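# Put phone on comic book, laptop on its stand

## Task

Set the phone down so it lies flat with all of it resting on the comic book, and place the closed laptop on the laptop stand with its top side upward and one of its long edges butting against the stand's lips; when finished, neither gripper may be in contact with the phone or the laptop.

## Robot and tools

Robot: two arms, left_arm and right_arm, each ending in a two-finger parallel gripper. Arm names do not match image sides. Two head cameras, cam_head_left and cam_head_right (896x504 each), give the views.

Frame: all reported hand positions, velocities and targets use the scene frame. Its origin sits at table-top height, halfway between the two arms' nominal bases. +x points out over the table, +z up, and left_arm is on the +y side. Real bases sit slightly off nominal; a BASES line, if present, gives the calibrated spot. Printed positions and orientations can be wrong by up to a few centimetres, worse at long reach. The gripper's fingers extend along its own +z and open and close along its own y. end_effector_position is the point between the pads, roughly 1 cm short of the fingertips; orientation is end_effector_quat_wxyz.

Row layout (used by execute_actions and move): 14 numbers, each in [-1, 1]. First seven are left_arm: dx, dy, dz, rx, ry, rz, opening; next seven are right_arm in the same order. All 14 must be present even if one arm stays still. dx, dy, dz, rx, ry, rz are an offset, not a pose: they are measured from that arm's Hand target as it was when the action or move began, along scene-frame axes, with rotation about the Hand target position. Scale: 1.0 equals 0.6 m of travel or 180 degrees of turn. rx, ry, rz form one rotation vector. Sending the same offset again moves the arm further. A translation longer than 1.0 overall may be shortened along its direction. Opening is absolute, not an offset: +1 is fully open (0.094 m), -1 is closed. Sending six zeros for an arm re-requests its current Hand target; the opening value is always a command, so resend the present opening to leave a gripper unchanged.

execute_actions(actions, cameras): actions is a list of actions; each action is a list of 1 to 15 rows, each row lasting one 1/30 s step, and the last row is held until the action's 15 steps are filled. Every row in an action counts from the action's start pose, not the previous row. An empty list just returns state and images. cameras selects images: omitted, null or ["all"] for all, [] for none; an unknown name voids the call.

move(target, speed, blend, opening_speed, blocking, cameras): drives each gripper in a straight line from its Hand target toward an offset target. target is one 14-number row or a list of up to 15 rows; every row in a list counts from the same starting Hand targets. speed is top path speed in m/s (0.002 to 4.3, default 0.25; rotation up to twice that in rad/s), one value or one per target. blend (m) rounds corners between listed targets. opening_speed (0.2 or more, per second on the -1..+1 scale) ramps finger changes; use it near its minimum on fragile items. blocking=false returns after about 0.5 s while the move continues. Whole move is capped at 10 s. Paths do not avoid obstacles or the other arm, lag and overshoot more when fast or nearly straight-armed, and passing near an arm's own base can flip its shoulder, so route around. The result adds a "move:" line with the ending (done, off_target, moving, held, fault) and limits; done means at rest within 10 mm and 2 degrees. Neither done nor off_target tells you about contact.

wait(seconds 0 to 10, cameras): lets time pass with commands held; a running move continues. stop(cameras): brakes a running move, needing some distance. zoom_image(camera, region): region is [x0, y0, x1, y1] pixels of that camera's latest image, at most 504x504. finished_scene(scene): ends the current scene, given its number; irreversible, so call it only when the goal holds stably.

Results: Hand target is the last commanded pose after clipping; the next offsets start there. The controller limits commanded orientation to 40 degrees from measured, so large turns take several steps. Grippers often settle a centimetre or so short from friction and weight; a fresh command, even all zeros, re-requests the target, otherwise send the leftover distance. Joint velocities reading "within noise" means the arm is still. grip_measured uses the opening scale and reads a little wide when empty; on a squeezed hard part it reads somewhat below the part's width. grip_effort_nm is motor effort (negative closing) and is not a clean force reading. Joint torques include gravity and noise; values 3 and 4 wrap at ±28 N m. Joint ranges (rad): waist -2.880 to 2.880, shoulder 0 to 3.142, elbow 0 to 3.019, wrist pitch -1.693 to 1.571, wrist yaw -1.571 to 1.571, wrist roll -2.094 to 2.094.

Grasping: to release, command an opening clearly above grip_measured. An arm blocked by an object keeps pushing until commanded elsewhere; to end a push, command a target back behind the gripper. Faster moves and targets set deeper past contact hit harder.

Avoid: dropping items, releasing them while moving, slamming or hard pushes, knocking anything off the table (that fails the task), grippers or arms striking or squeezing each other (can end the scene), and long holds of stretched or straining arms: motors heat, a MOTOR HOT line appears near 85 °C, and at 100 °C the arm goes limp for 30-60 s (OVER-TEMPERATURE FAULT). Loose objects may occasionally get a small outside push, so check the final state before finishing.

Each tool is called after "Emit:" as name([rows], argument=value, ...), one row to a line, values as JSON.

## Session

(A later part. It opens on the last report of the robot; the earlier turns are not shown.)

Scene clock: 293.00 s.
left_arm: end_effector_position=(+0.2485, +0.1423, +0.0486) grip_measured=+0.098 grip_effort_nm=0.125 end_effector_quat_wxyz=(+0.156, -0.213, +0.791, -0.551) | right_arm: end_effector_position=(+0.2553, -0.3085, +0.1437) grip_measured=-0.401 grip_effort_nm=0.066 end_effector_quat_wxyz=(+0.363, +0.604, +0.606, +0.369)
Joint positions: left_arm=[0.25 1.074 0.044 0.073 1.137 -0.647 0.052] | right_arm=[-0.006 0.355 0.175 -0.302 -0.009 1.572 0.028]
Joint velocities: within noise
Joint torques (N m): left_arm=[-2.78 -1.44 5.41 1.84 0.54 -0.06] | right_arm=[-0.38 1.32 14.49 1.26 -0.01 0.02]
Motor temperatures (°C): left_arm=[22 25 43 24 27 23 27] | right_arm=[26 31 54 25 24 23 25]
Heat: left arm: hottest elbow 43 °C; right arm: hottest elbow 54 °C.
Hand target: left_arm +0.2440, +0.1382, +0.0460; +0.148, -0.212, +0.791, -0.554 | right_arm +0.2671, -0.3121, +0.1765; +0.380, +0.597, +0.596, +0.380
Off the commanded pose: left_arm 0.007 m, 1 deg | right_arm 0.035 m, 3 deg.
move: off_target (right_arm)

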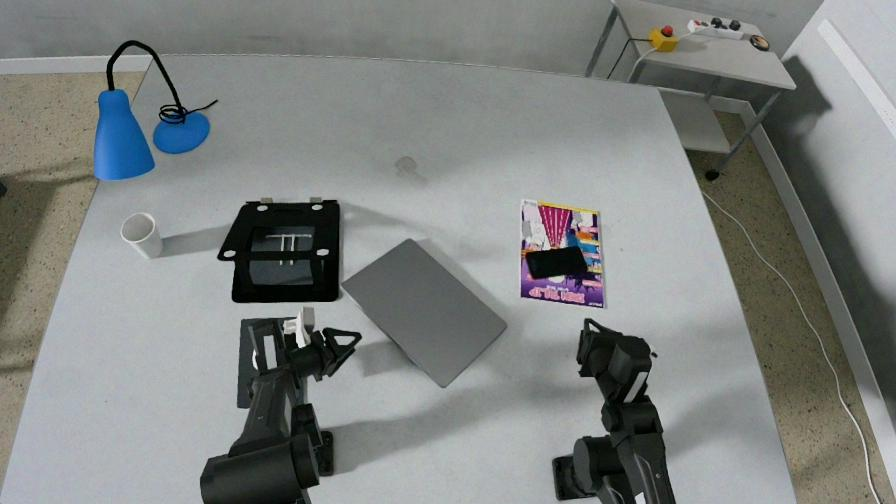

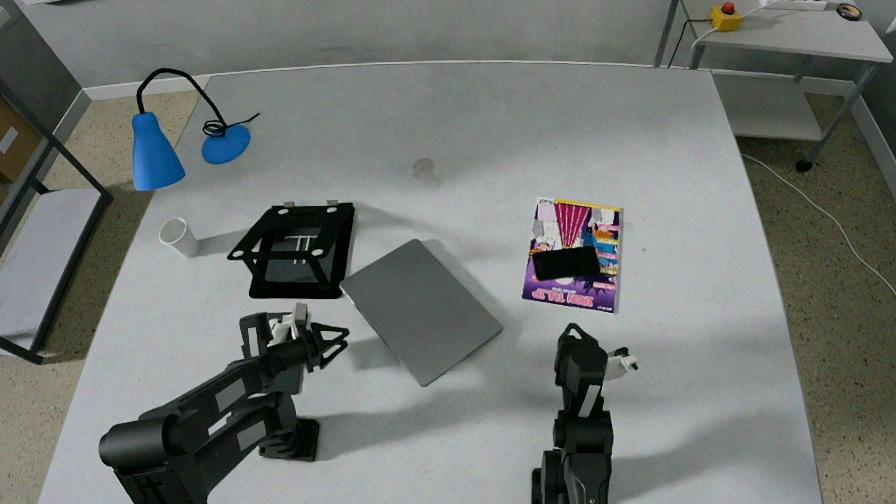

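Emit:
move(target=[0.032,-0.09,-0.003,0,0,0,0.1,0,0,0,0,0,0,-0.4], speed=0.1)

Emit:
zoom_image(camera="cam_head_left", region=[250, 220, 510, 420])

Emit:
zoom_image(camera="cam_head_right", region=[250, 220, 510, 420])

Scene clock: 299.27 s.
left_arm: end_effector_position=(+0.2680, +0.0872, +0.0456) grip_measured=+0.098 grip_effort_nm=0.129 end_effector_quat_wxyz=(+0.153, -0.214, +0.791, -0.552) | right_arm: end_effector_position=(+0.2553, -0.3085, +0.1437) grip_measured=-0.401 grip_effort_nm=0.061 end_effector_quat_wxyz=(+0.363, +0.604, +0.606, +0.369)
Joint positions: left_arm=[-0.132 1.347 0.011 0.786 0.855 -1.131 0.052] | right_arm=[-0.006 0.355 0.175 -0.302 -0.009 1.572 0.028]
Joint velocities: within noise
Joint torques (N m): left_arm=[-2.37 -3.84 3.3 2.36 0.11 -0.06] | right_arm=[-0.38 1.38 14.49 1.29 -0.01 0.02]
Motor temperatures (°C): left_arm=[22 25 43 24 27 23 27] | right_arm=[26 31 55 25 24 23 25]
Heat: left arm: hottest elbow 43 °C; right arm: hottest elbow 55 °C.
Hand target: left_arm +0.2631, +0.0842, +0.0441; +0.148, -0.212, +0.791, -0.554 | right_arm +0.2671, -0.3121, +0.1765; +0.380, +0.597, +0.596, +0.380
Off the commanded pose: left_arm 0.006 m, 1 deg | right_arm 0.035 m, 3 deg.
move: off_target (right_arm)

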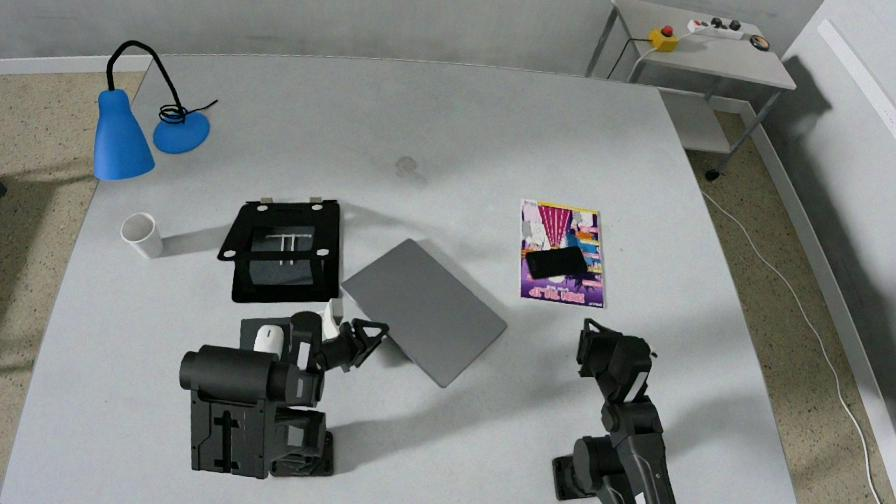

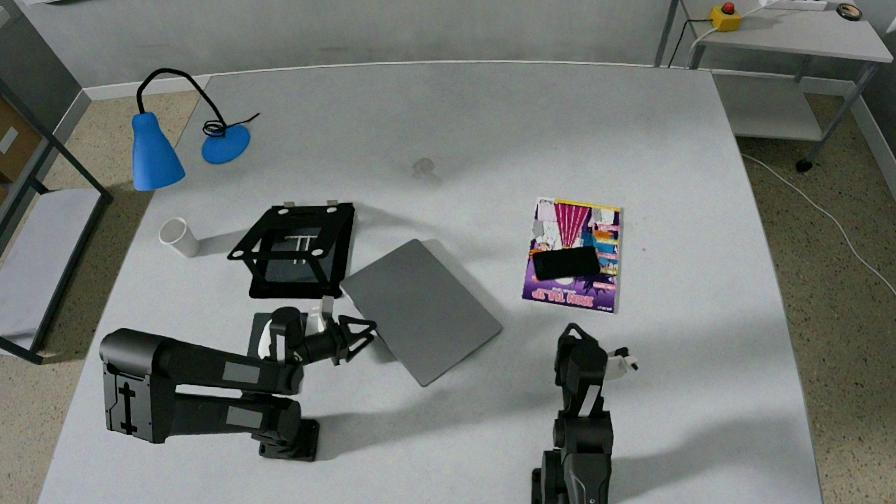

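Scaled by 1.938.

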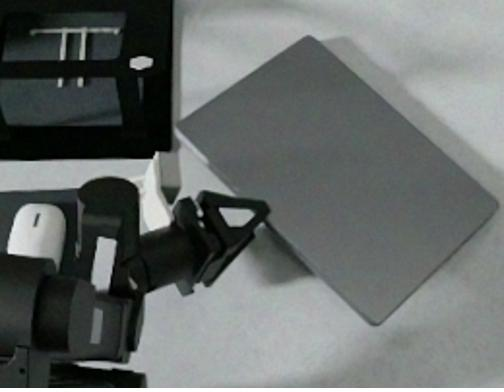

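Scaled by 1.938.

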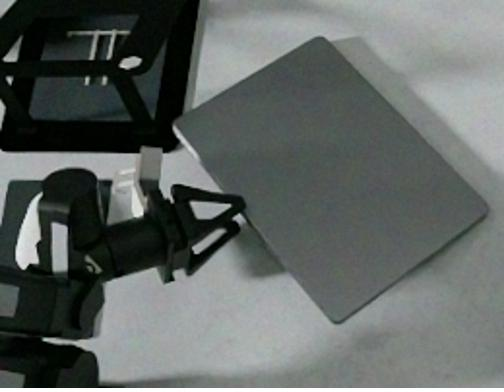

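Emit:
move([
  [-0.03,-0.035,-0.003,0,0,0,0.1,0,0,0,0,0,0,-0.4],
  [0.0,-0.075,-0.005,0,0,0,0.1,0,0,0,0,0,0,-0.4],
], speed=0.08)

Emit:
zoom_image(camera="cam_head_left", region=[250, 220, 510, 420])

Emit:
zoom_image(camera="cam_head_right", region=[250, 220, 510, 420])

Scene clock: 303.43 s.
left_arm: end_effector_position=(+0.2681, +0.0872, +0.0457) grip_measured=+0.098 grip_effort_nm=0.129 end_effector_quat_wxyz=(+0.153, -0.214, +0.791, -0.552) | right_arm: end_effector_position=(+0.2553, -0.3085, +0.1437) grip_measured=-0.401 grip_effort_nm=0.061 end_effector_quat_wxyz=(+0.363, +0.604, +0.606, +0.369)
Joint positions: left_arm=[-0.133 1.347 0.011 0.787 0.854 -1.132 0.052] | right_arm=[-0.006 0.355 0.175 -0.302 -0.009 1.572 0.028]
Joint velocities: within noise
Joint torques (N m): left_arm=[-1.49 -4.37 3.9 1.5 0.17 0.11] | right_arm=[-0.21 0.79 14.38 1.16 0.04 0.02]
Motor temperatures (°C): left_arm=[22 25 42 24 27 23 27] | right_arm=[26 31 55 25 24 23 25]
Heat: left arm: hottest elbow 42 °C; right arm: hottest elbow 55 °C.
Hand target: left_arm +0.2680, +0.0872, +0.0457; +0.153, -0.214, +0.791, -0.552 (not the last commanded pose) | right_arm +0.2654, -0.3120, +0.1764; +0.380, +0.597, +0.596, +0.380 (not the last commanded pose)
Off the commanded pose: left_arm 0.048 m, 1 deg | right_arm 0.035 m, 3 deg.
move: held (left_arm; a check stopped the path), off_target (right_arm; braked when a check withheld steps of left_arm); path passed 0 of 2 targets; limits=held
pose unreachable (left arm): on one or more control steps of this call, first in action 0 (counted from 0), this arm could not follow its commanded pose, so it was not sent that pose on those steps. It may still have moved: this result reports where it is.
cause: moving toward the commanded pose would bring two parts of the arm too close to each other (its shoulder (the part past joint 1) and its forearm (the part past joint 3), with joints 2 (shoulder) and 3 (elbow) between them).

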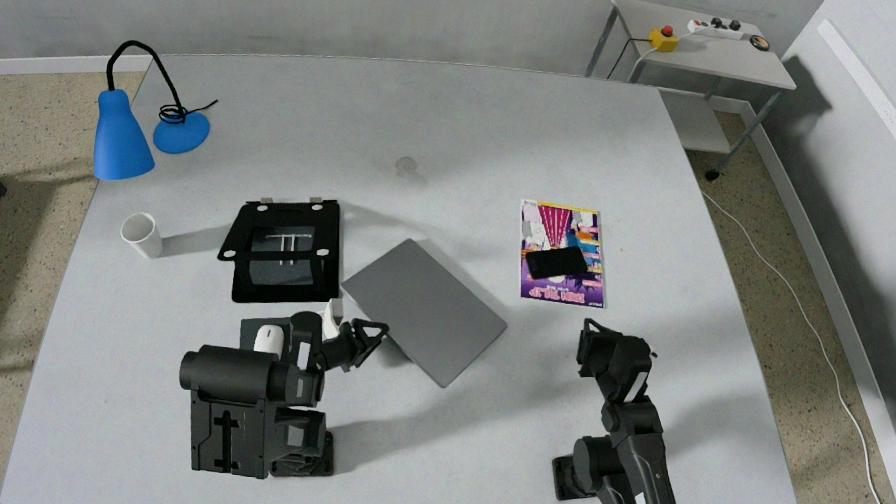

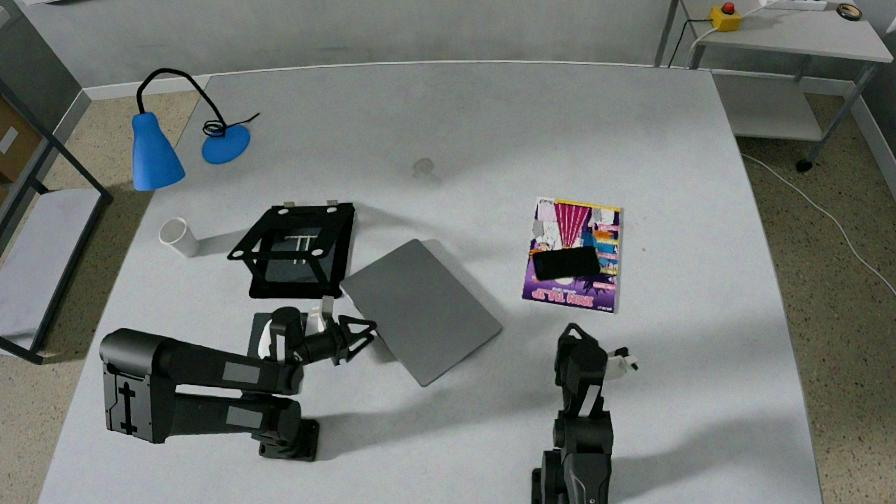

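Scaled by 1.938.

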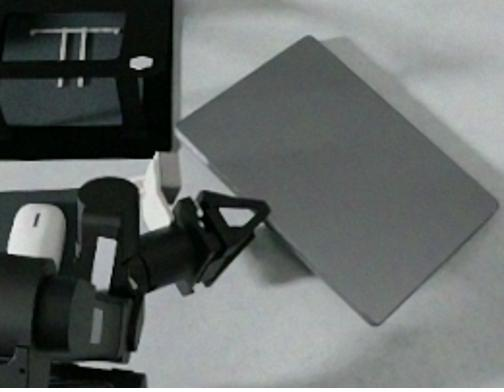

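Scaled by 1.938.

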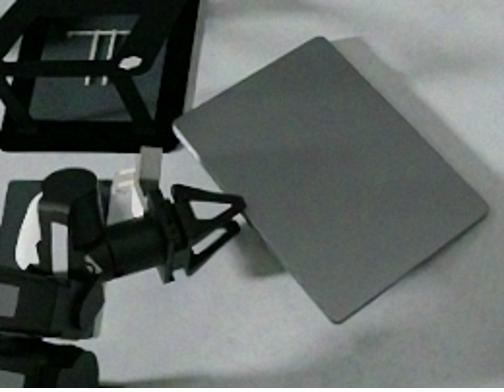

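Emit:
move(target=[0.0,-0.08,-0.004,0,0,0,0.1,0,0,0,0,0,0,-0.4], speed=0.08)

Emit:
zoom_image(camera="cam_head_left", region=[250, 220, 510, 420])

Emit:
zoom_image(camera="cam_head_right", region=[250, 220, 510, 420])

Scene clock: 311.20 s.
left_arm: end_effector_position=(+0.2619, +0.0461, +0.0382) grip_measured=+0.098 grip_effort_nm=0.129 end_effector_quat_wxyz=(+0.150, -0.222, +0.796, -0.544) | right_arm: end_effector_position=(+0.2551, -0.3085, +0.1432) grip_measured=-0.401 grip_effort_nm=0.066 end_effector_quat_wxyz=(+0.363, +0.604, +0.606, +0.369)
Joint positions: left_arm=[-0.405 1.483 0.011 1.014 0.602 -1.302 0.052] | right_arm=[-0.006 0.355 0.175 -0.304 -0.009 1.572 0.028]
Joint velocities: within noise
Joint torques (N m): left_arm=[-2.61 -5.07 4.56 2.47 0.01 0.02] | right_arm=[-0.26 0.73 14.37 1.18 0.05 0.02]
Motor temperatures (°C): left_arm=[22 25 41 24 27 23 27] | right_arm=[26 31 55 25 24 23 25]
Heat: left arm: hottest elbow 41 °C; right arm: hottest elbow 55 °C.
Hand target: left_arm +0.2682, +0.0393, +0.0434; +0.153, -0.214, +0.791, -0.552 | right_arm +0.2654, -0.3120, +0.1764; +0.380, +0.597, +0.596, +0.380
Off the commanded pose: left_arm 0.011 m, 2 deg | right_arm 0.035 m, 3 deg.
move: off_target (left_arm, right_arm)

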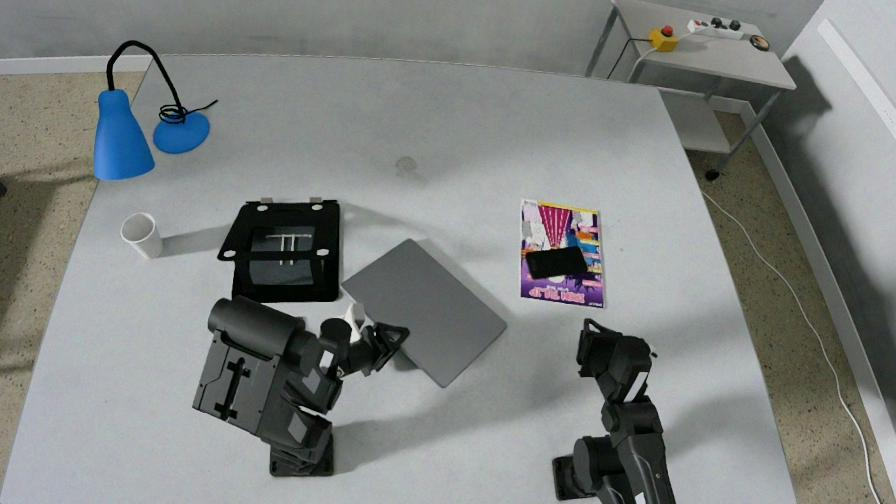

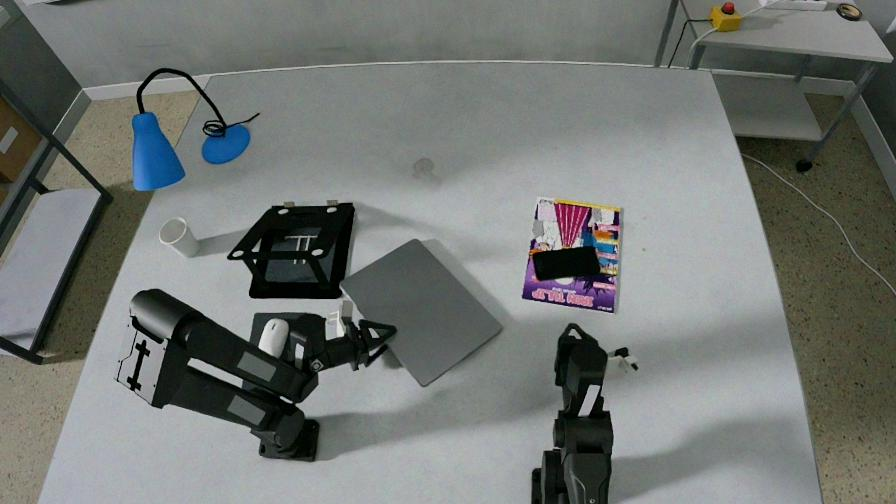

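Scaled by 1.938.

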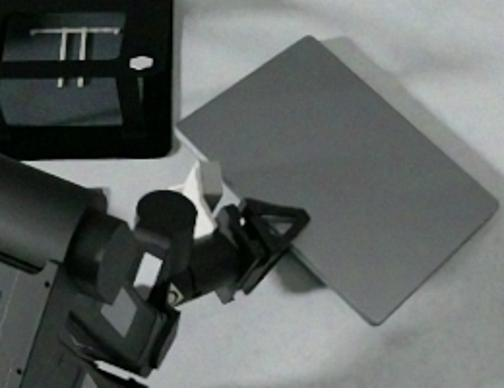

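Scaled by 1.938.

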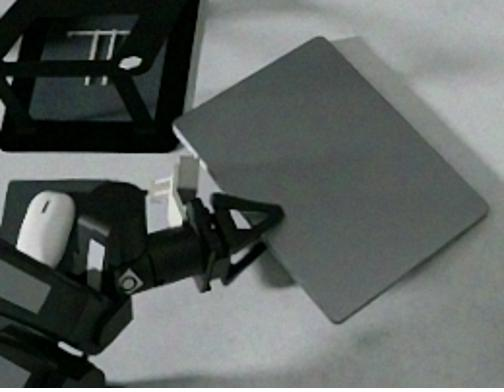

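Emit:
move([
  [0.01,-0.018,0,0,0,0,0.1,0,0,0,0,0,0,-0.4],
  [0.01,-0.018,0,0,0,0,-0.95,0,0,0,0,0,0,-0.4],
], speed=0.08, opening_speed=0.4)

Emit:
zoom_image(camera="cam_head_left", region=[250, 220, 510, 420])

Emit:
zoom_image(camera="cam_head_right", region=[250, 220, 510, 420])

Scene clock: 318.67 s.
left_arm: end_effector_position=(+0.2673, +0.0347, +0.0431) grip_measured=-0.554 grip_effort_nm=-1.004 end_effector_quat_wxyz=(+0.143, -0.232, +0.786, -0.554) | right_arm: end_effector_position=(+0.2551, -0.3085, +0.1432) grip_measured=-0.401 grip_effort_nm=0.061 end_effector_quat_wxyz=(+0.363, +0.604, +0.606, +0.369)
Joint positions: left_arm=[-0.451 1.505 0.03 1.055 0.567 -1.368 0.021] | right_arm=[-0.006 0.355 0.175 -0.304 -0.009 1.572 0.028]
Joint velocities: within noise
Joint torques (N m): left_arm=[-2.61 -4.95 4.9 1.54 -0.14 0.42] | right_arm=[-0.26 0.79 14.35 1.18 0.05 0.02]
Motor temperatures (°C): left_arm=[22 25 41 24 27 24 27] | right_arm=[26 31 55 25 24 23 25]
Heat: left arm: hottest elbow 41 °C; right arm: hottest elbow 55 °C.
Hand target: left_arm +0.2741, +0.0284, +0.0433; +0.153, -0.214, +0.791, -0.552 | right_arm +0.2654, -0.3120, +0.1764; +0.380, +0.597, +0.596, +0.380
Off the commanded pose: left_arm 0.009 m, 2 deg | right_arm 0.035 m, 3 deg.
move: off_target (right_arm); target 2's new opening was sent with left_arm's hand 0.014 m and 2 deg from that target

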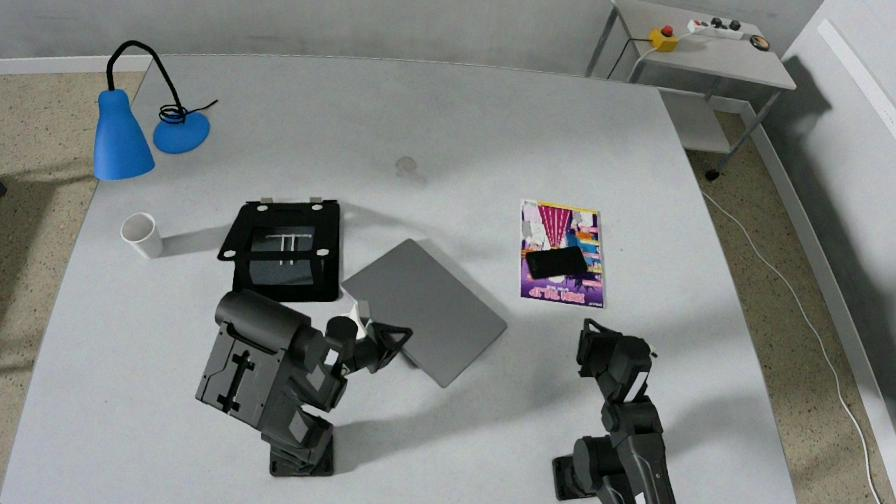

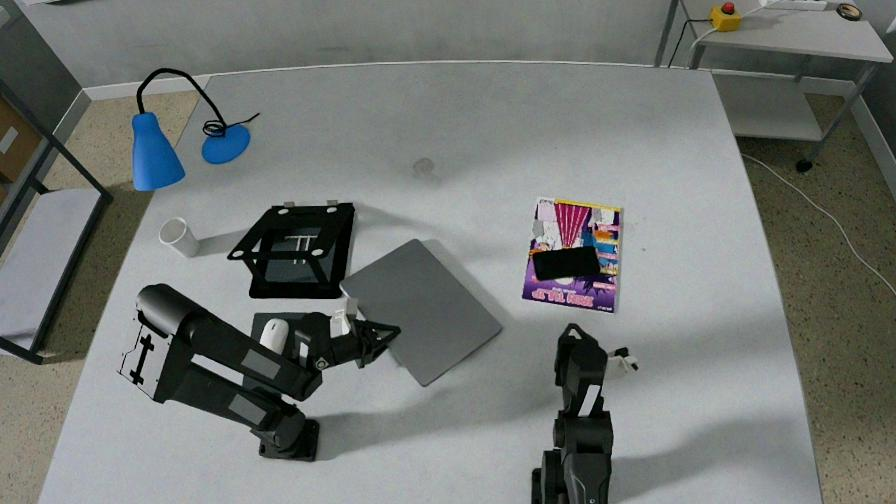

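Scaled by 1.938.

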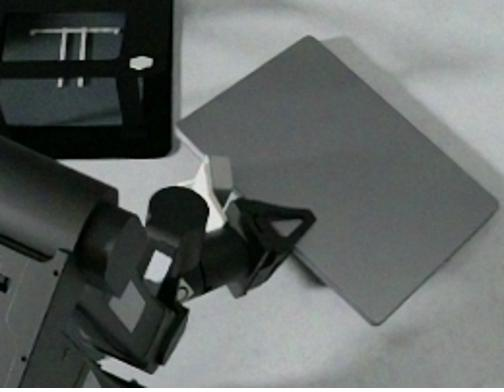

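Scaled by 1.938.

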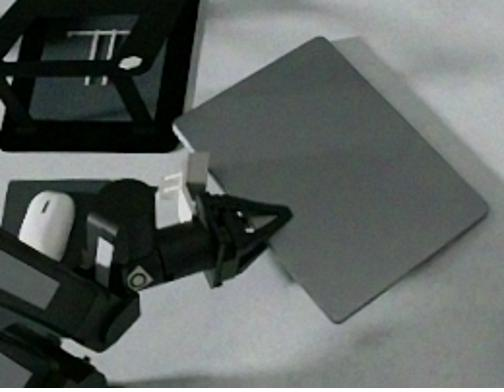

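Emit:
move([
  [0.0,-0.02,0.2,0.06,0.035,0,-0.95,0,0,0,0,0,0,-0.4],
  [0.0,-0.04,0.42,0.144,0.083,0,-0.95,0,0,0,0,0,0,-0.4],
], speed=0.12, blend=0.03)

Emit:
zoom_image(camera="cam_head_left", region=[250, 180, 550, 420])

Emit:
zoom_image(camera="cam_head_right", region=[250, 180, 550, 420])

Scene clock: 330.40 s.
left_arm: end_effector_position=(+0.2318, +0.0441, +0.1833) grip_measured=-0.634 grip_effort_nm=-1.013 end_effector_quat_wxyz=(+0.023, -0.286, +0.930, -0.228) | right_arm: end_effector_position=(+0.2551, -0.3085, +0.1432) grip_measured=-0.401 grip_effort_nm=0.066 end_effector_quat_wxyz=(+0.363, +0.604, +0.606, +0.369)
Joint positions: left_arm=[-0.669 0.795 0.682 -1.052 0.227 -1.284 0.017] | right_arm=[-0.006 0.355 0.175 -0.304 -0.009 1.572 0.028]
Joint velocities: within noise
Joint torques (N m): left_arm=[-2.37 -6.95 -27.67 2.13 0.44 0.32] | right_arm=[-0.26 0.79 14.38 1.2 0.05 0.03]
Motor temperatures (°C): left_arm=[22 25 41 24 27 24 28] | right_arm=[26 31 55 25 24 23 25]
Heat: left arm: hottest elbow 41 °C; right arm: hottest elbow 55 °C.
Hand target: left_arm +0.2741, +0.0045, +0.2953; +0.094, -0.244, +0.907, -0.329 | right_arm +0.2654, -0.3120, +0.1764; +0.380, +0.597, +0.596, +0.380
Off the commanded pose: left_arm 0.126 m, 15 deg | right_arm 0.035 m, 3 deg.
move: off_target (left_arm, right_arm)

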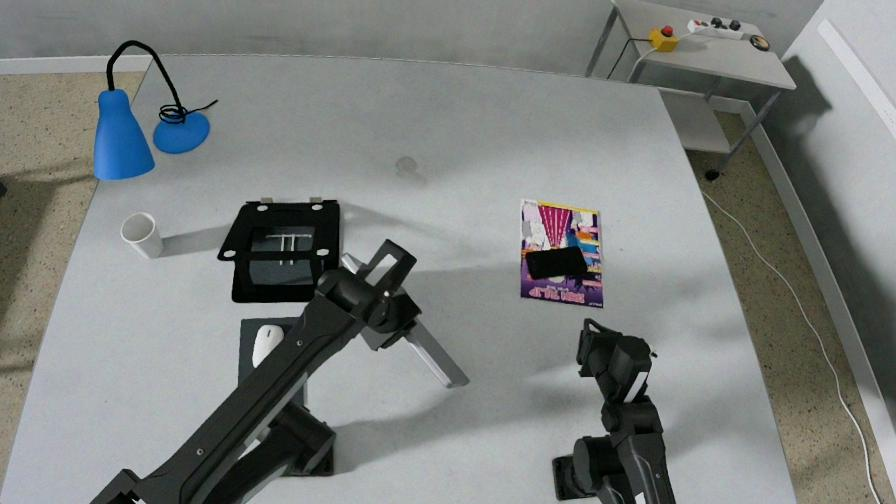

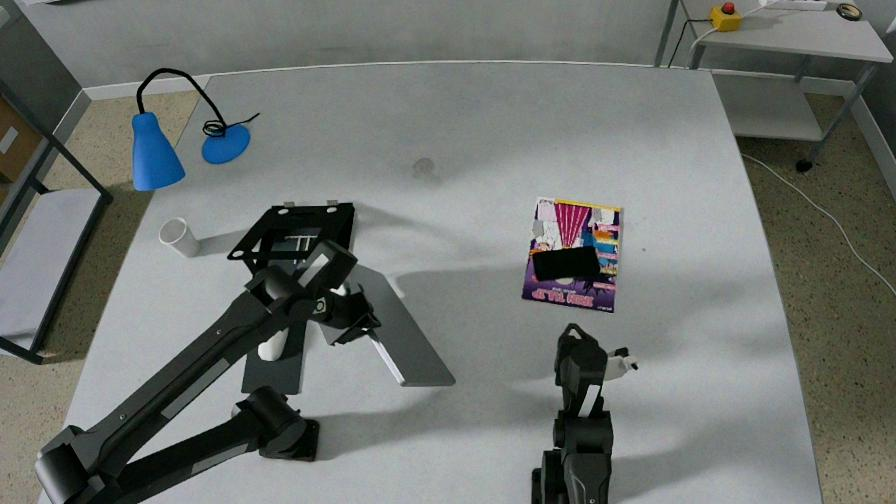

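Scaled by 1.680.

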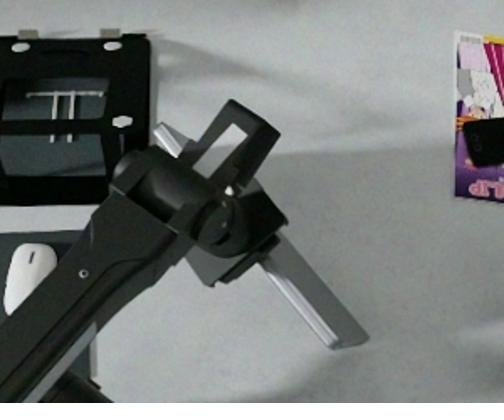

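Scaled by 1.680.

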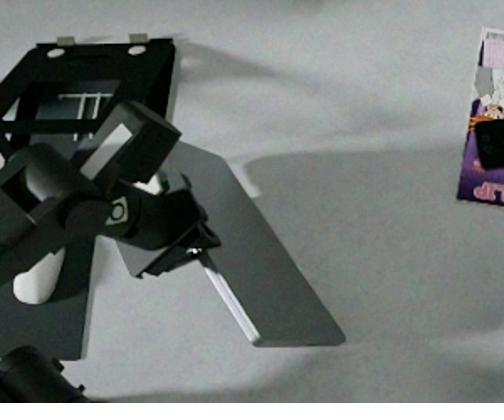

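Emit:
execute_actions(actions=[])

Scene clock: 347.43 s.
left_arm: end_effector_position=(+0.2318, +0.0441, +0.1834) grip_measured=-0.634 grip_effort_nm=-1.004 end_effector_quat_wxyz=(+0.023, -0.286, +0.931, -0.228) | right_arm: end_effector_position=(+0.2551, -0.3085, +0.1432) grip_measured=-0.401 grip_effort_nm=0.066 end_effector_quat_wxyz=(+0.363, +0.604, +0.606, +0.369)
Joint positions: left_arm=[-0.669 0.795 0.682 -1.052 0.227 -1.283 0.017] | right_arm=[-0.006 0.355 0.175 -0.304 -0.009 1.572 0.028]
Joint velocities: within noise
Joint torques (N m): left_arm=[-2.08 -7.94 -27.85 2.04 0.43 0.27] | right_arm=[-0.26 0.79 14.37 1.21 0.05 0.03]
Motor temperatures (°C): left_arm=[22 25 47 24 27 24 28] | right_arm=[26 31 56 25 24 23 25]
Heat: left arm: hottest elbow 47 °C; right arm: hottest elbow 56 °C.
Hand target: left_arm +0.2741, +0.0045, +0.2954; +0.094, -0.244, +0.907, -0.329 | right_arm +0.2654, -0.3120, +0.1764; +0.380, +0.597, +0.596, +0.380
Tool commands: left_gripper/opening=-0.95 right_gripper/opening=-0.4
Off the commanded pose: left_arm 0.126 m, 15 deg | right_arm 0.035 m, 3 deg.

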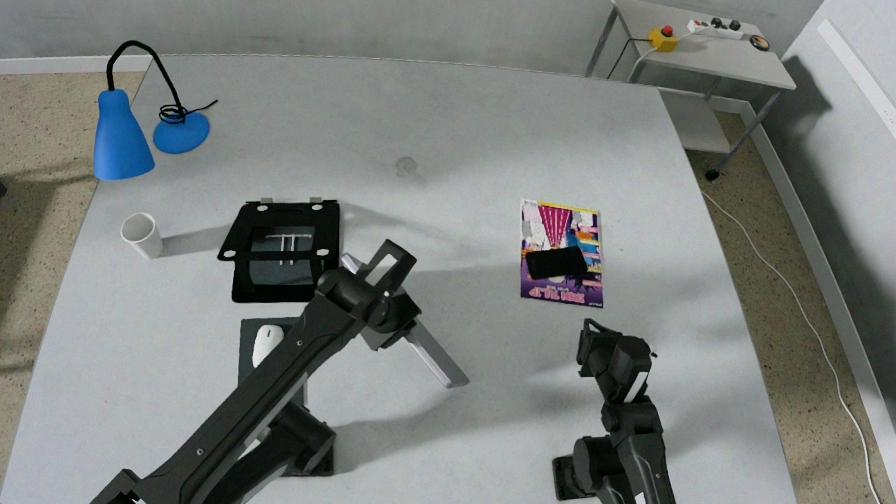

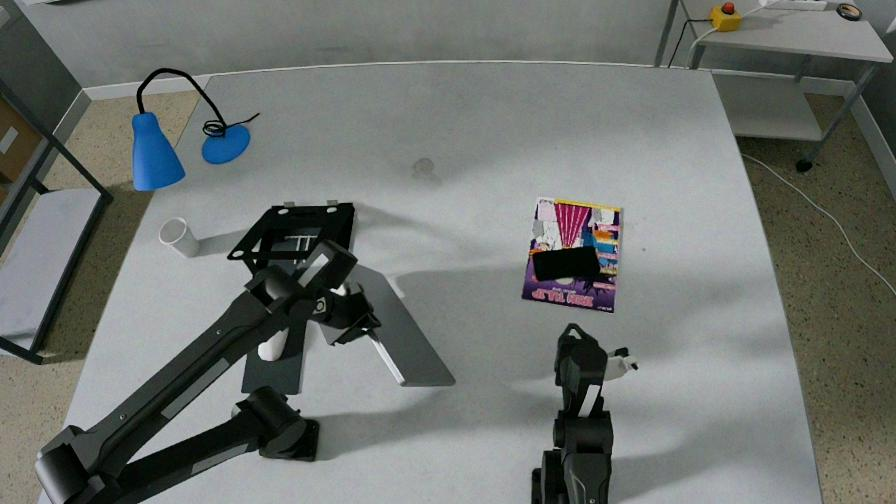

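Emit:
move(target=[0.0,-0.05,0.1,0,0,0,-0.95,0,0,0,0,0,0,-0.4], speed=0.1)

Emit:
move(target=[0.0,0.0,0.18,0,0,0,-0.95,0,0,0,0,0,0,-0.4], speed=0.12)

Scene clock: 351.70 s.
left_arm: end_effector_position=(+0.2427, +0.0121, +0.2397) grip_measured=-0.634 grip_effort_nm=-1.009 end_effector_quat_wxyz=(+0.029, -0.274, +0.936, -0.220) | right_arm: end_effector_position=(+0.2551, -0.3085, +0.1432) grip_measured=-0.401 grip_effort_nm=0.066 end_effector_quat_wxyz=(+0.363, +0.604, +0.606, +0.369)
Joint positions: left_arm=[-0.757 0.879 0.871 -1.152 0.179 -1.336 0.017] | right_arm=[-0.006 0.355 0.175 -0.304 -0.009 1.572 0.028]
Joint velocities: within noise
Joint torques (N m): left_arm=[-2.73 -9.05 -27.81 2.41 0.22 0.07] | right_arm=[-0.32 0.73 14.38 1.2 0.04 0.03]
Motor temperatures (°C): left_arm=[22 25 49 24 27 24 28] | right_arm=[26 31 56 25 24 23 25]
Heat: left arm: hottest elbow 49 °C; right arm: hottest elbow 56 °C.
Hand target: left_arm +0.2741, -0.0255, +0.3553; +0.094, -0.244, +0.907, -0.329 | right_arm +0.2654, -0.3120, +0.1764; +0.380, +0.597, +0.596, +0.380
Off the commanded pose: left_arm 0.126 m, 15 deg | right_arm 0.035 m, 3 deg.
move: off_target (left_arm, right_arm)

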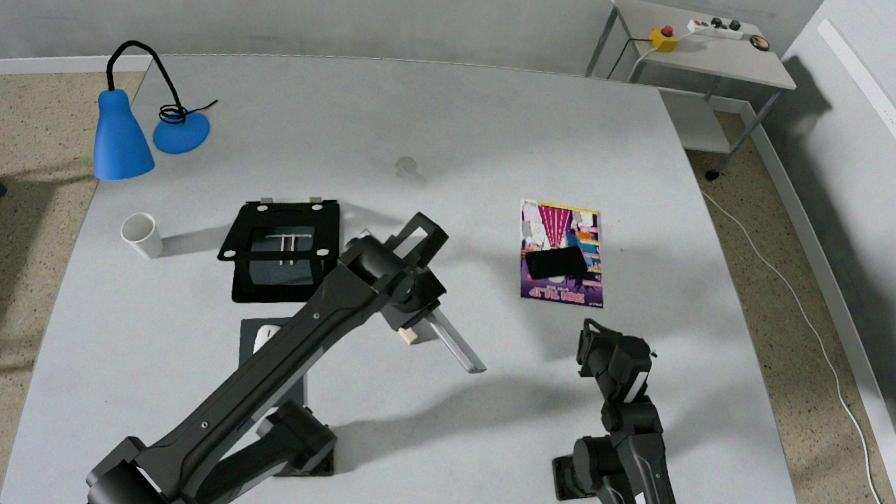

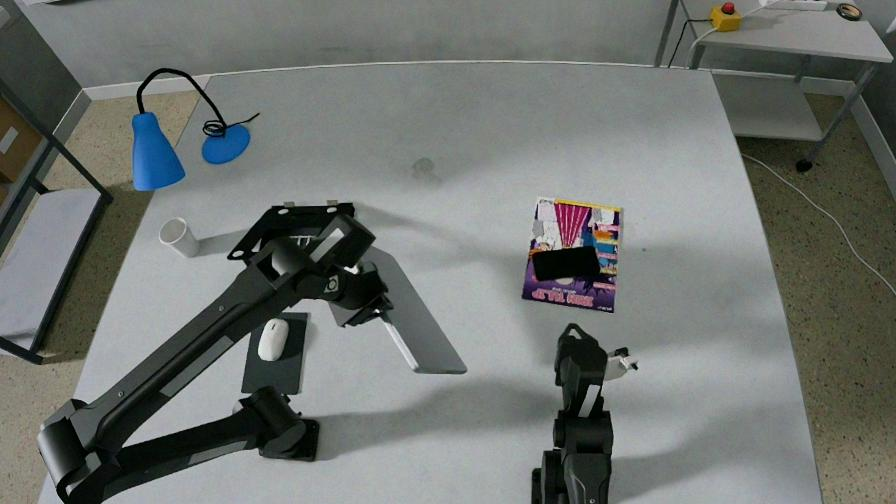

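Scene clock: 353.40 s.
left_arm: end_effector_position=(+0.2600, -0.0033, +0.3467) grip_measured=-0.634 grip_effort_nm=-1.009 end_effector_quat_wxyz=(+0.029, -0.274, +0.936, -0.218) | right_arm: end_effector_position=(+0.2551, -0.3085, +0.1432) grip_measured=-0.401 grip_effort_nm=0.066 end_effector_quat_wxyz=(+0.363, +0.604, +0.606, +0.369)
Joint positions: left_arm=[-0.757 0.978 1.208 -1.393 0.179 -1.336 0.017] | right_arm=[-0.006 0.355 0.175 -0.304 -0.009 1.572 0.028]
Joint velocities: within noise
Joint torques (N m): left_arm=[-2.55 -10.81 -27.9 2.32 0.25 0.05] | right_arm=[-0.26 0.73 14.38 1.17 0.06 0.03]
Motor temperatures (°C): left_arm=[22 25 50 24 27 24 28] | right_arm=[26 31 56 25 24 23 25]
Heat: left arm: hottest elbow 50 °C; right arm: hottest elbow 56 °C.
Hand target: left_arm +0.2740, -0.0255, +0.4635; +0.094, -0.244, +0.907, -0.329 | right_arm +0.2654, -0.3120, +0.1764; +0.380, +0.597, +0.596, +0.380
Off the commanded pose: left_arm 0.120 m, 16 deg | right_arm 0.035 m, 3 deg.
move: off_target (left_arm, right_arm)

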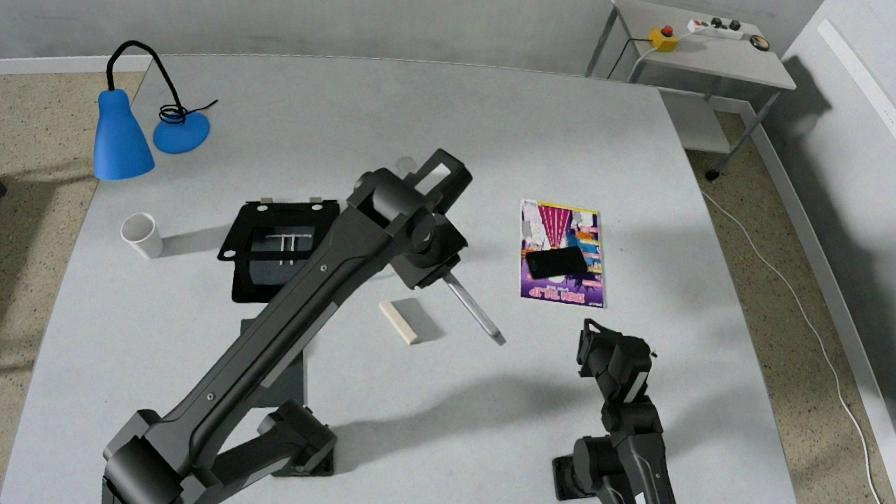

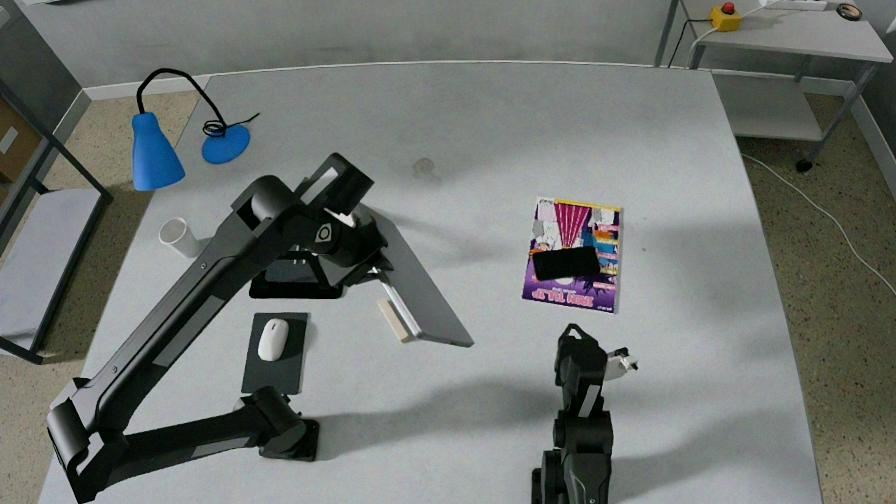

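Emit:
move([
  [0.15,0.27,0.06,0,0,0.15,-0.95,0,0,0,0,0,0,-0.4],
  [0.23,0.5925,0.06,0,0,0.30,-0.95,0,0,0,0,0,0,-0.4],
], speed=0.15, blend=[0.05,0])

Scene clock: 364.30 s.
left_arm: end_effector_position=(+0.3877, +0.3206, +0.3828) grip_measured=-0.635 grip_effort_nm=-1.009 end_effector_quat_wxyz=(-0.106, +0.673, -0.707, +0.188) | right_arm: end_effector_position=(+0.2551, -0.3085, +0.1432) grip_measured=-0.401 grip_effort_nm=0.066 end_effector_quat_wxyz=(+0.363, +0.604, +0.606, +0.369)
Joint positions: left_arm=[0.305 1.105 1.393 -1.501 0.252 -1.234 0.017] | right_arm=[-0.006 0.355 0.175 -0.304 -0.009 1.572 0.028]
Joint velocities: within noise
Joint torques (N m): left_arm=[-1.32 -12.63 27.45 3.21 0.68 0.25] | right_arm=[-0.15 0.73 14.37 1.21 0.05 0.03]
Motor temperatures (°C): left_arm=[22 25 56 24 27 24 28] | right_arm=[26 31 56 25 24 23 25]
Heat: left arm: hottest elbow 56 °C; right arm: hottest elbow 56 °C.
Hand target: left_arm +0.4121, +0.3300, +0.4994; -0.234, +0.629, -0.698, +0.251 | right_arm +0.2654, -0.3120, +0.1764; +0.380, +0.597, +0.596, +0.380
Off the commanded pose: left_arm 0.120 m, 17 deg | right_arm 0.035 m, 3 deg.
move: off_target (left_arm, right_arm)

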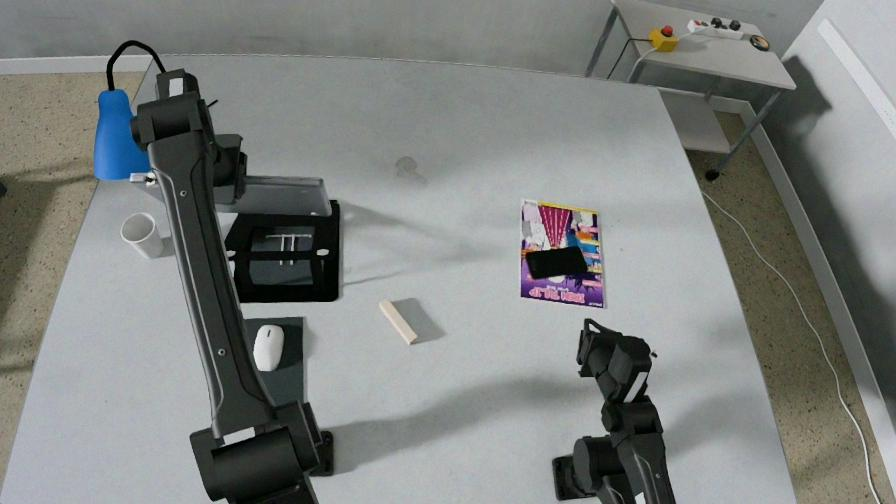

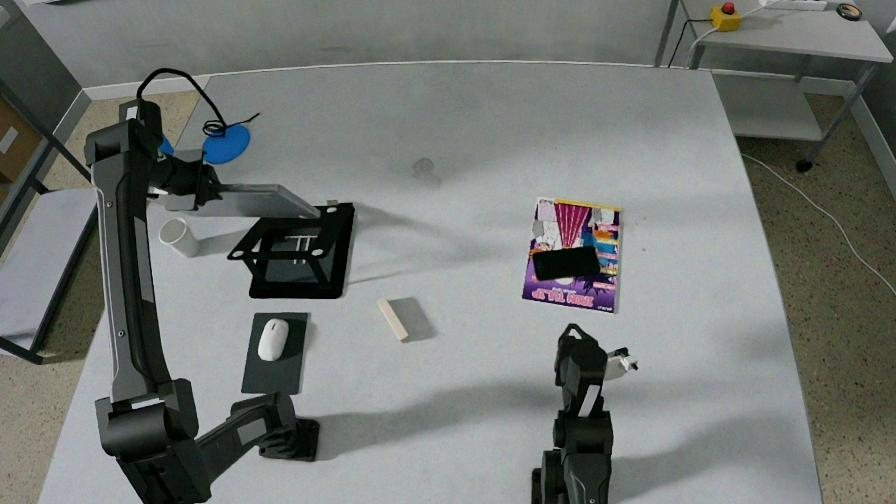

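Emit:
move(target=[0.19,-0.026,0.0,0,-0.08,0.022,-0.95,0,0,0,0,0,0,-0.4], speed=0.12)

Emit:
zoom_image(camera="cam_head_right", region=[140, 100, 400, 320])

Scene clock: 375.87 s.
left_arm: end_effector_position=(+0.5054, +0.3188, +0.3796) grip_measured=-0.635 grip_effort_nm=-1.009 end_effector_quat_wxyz=(-0.216, +0.673, -0.664, +0.244) | right_arm: end_effector_position=(+0.2551, -0.3085, +0.1432) grip_measured=-0.401 grip_effort_nm=0.066 end_effector_quat_wxyz=(+0.363, +0.604, +0.606, +0.369)
Joint positions: left_arm=[0.191 1.224 1.393 -1.095 0.168 -1.421 0.017] | right_arm=[-0.006 0.355 0.175 -0.304 -0.009 1.572 0.028]
Joint velocities: within noise
Joint torques (N m): left_arm=[-2.49 -16.85 22.27 4.71 0.18 0.21] | right_arm=[-0.32 0.85 14.37 1.18 0.05 0.02]
Motor temperatures (°C): left_arm=[22 26 61 24 27 24 28] | right_arm=[26 31 56 25 24 23 25]
Heat: left arm: hottest elbow 61 °C; right arm: hottest elbow 56 °C.
Hand target: left_arm +0.5260, +0.3143, +0.4994; -0.328, +0.616, -0.641, +0.319 | right_arm +0.2654, -0.3120, +0.1764; +0.380, +0.597, +0.596, +0.380
Off the commanded pose: left_arm 0.122 m, 17 deg | right_arm 0.035 m, 3 deg.
move: off_target (left_arm, right_arm)

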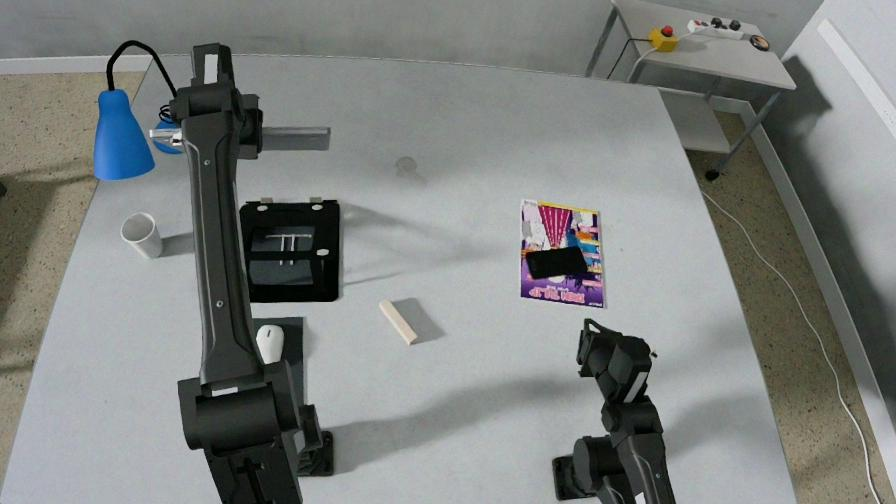

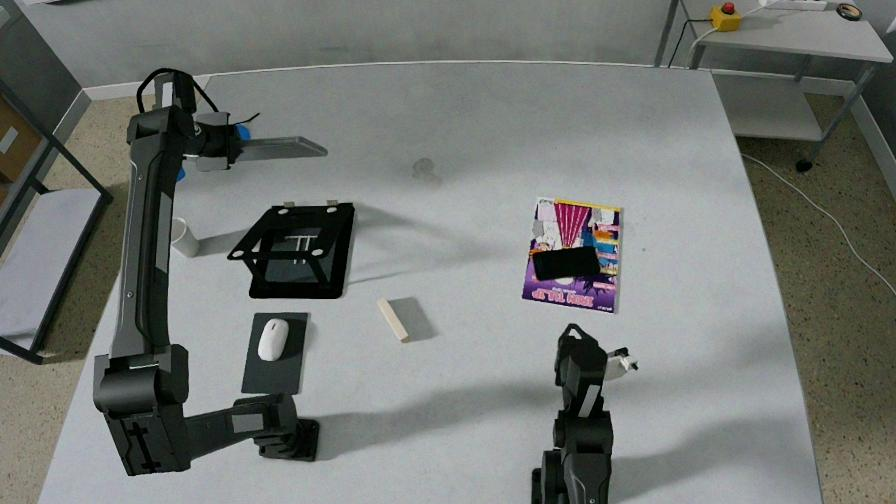

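Scaled by 1.938.

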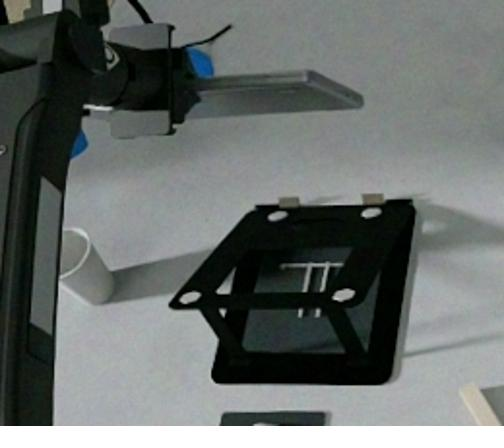

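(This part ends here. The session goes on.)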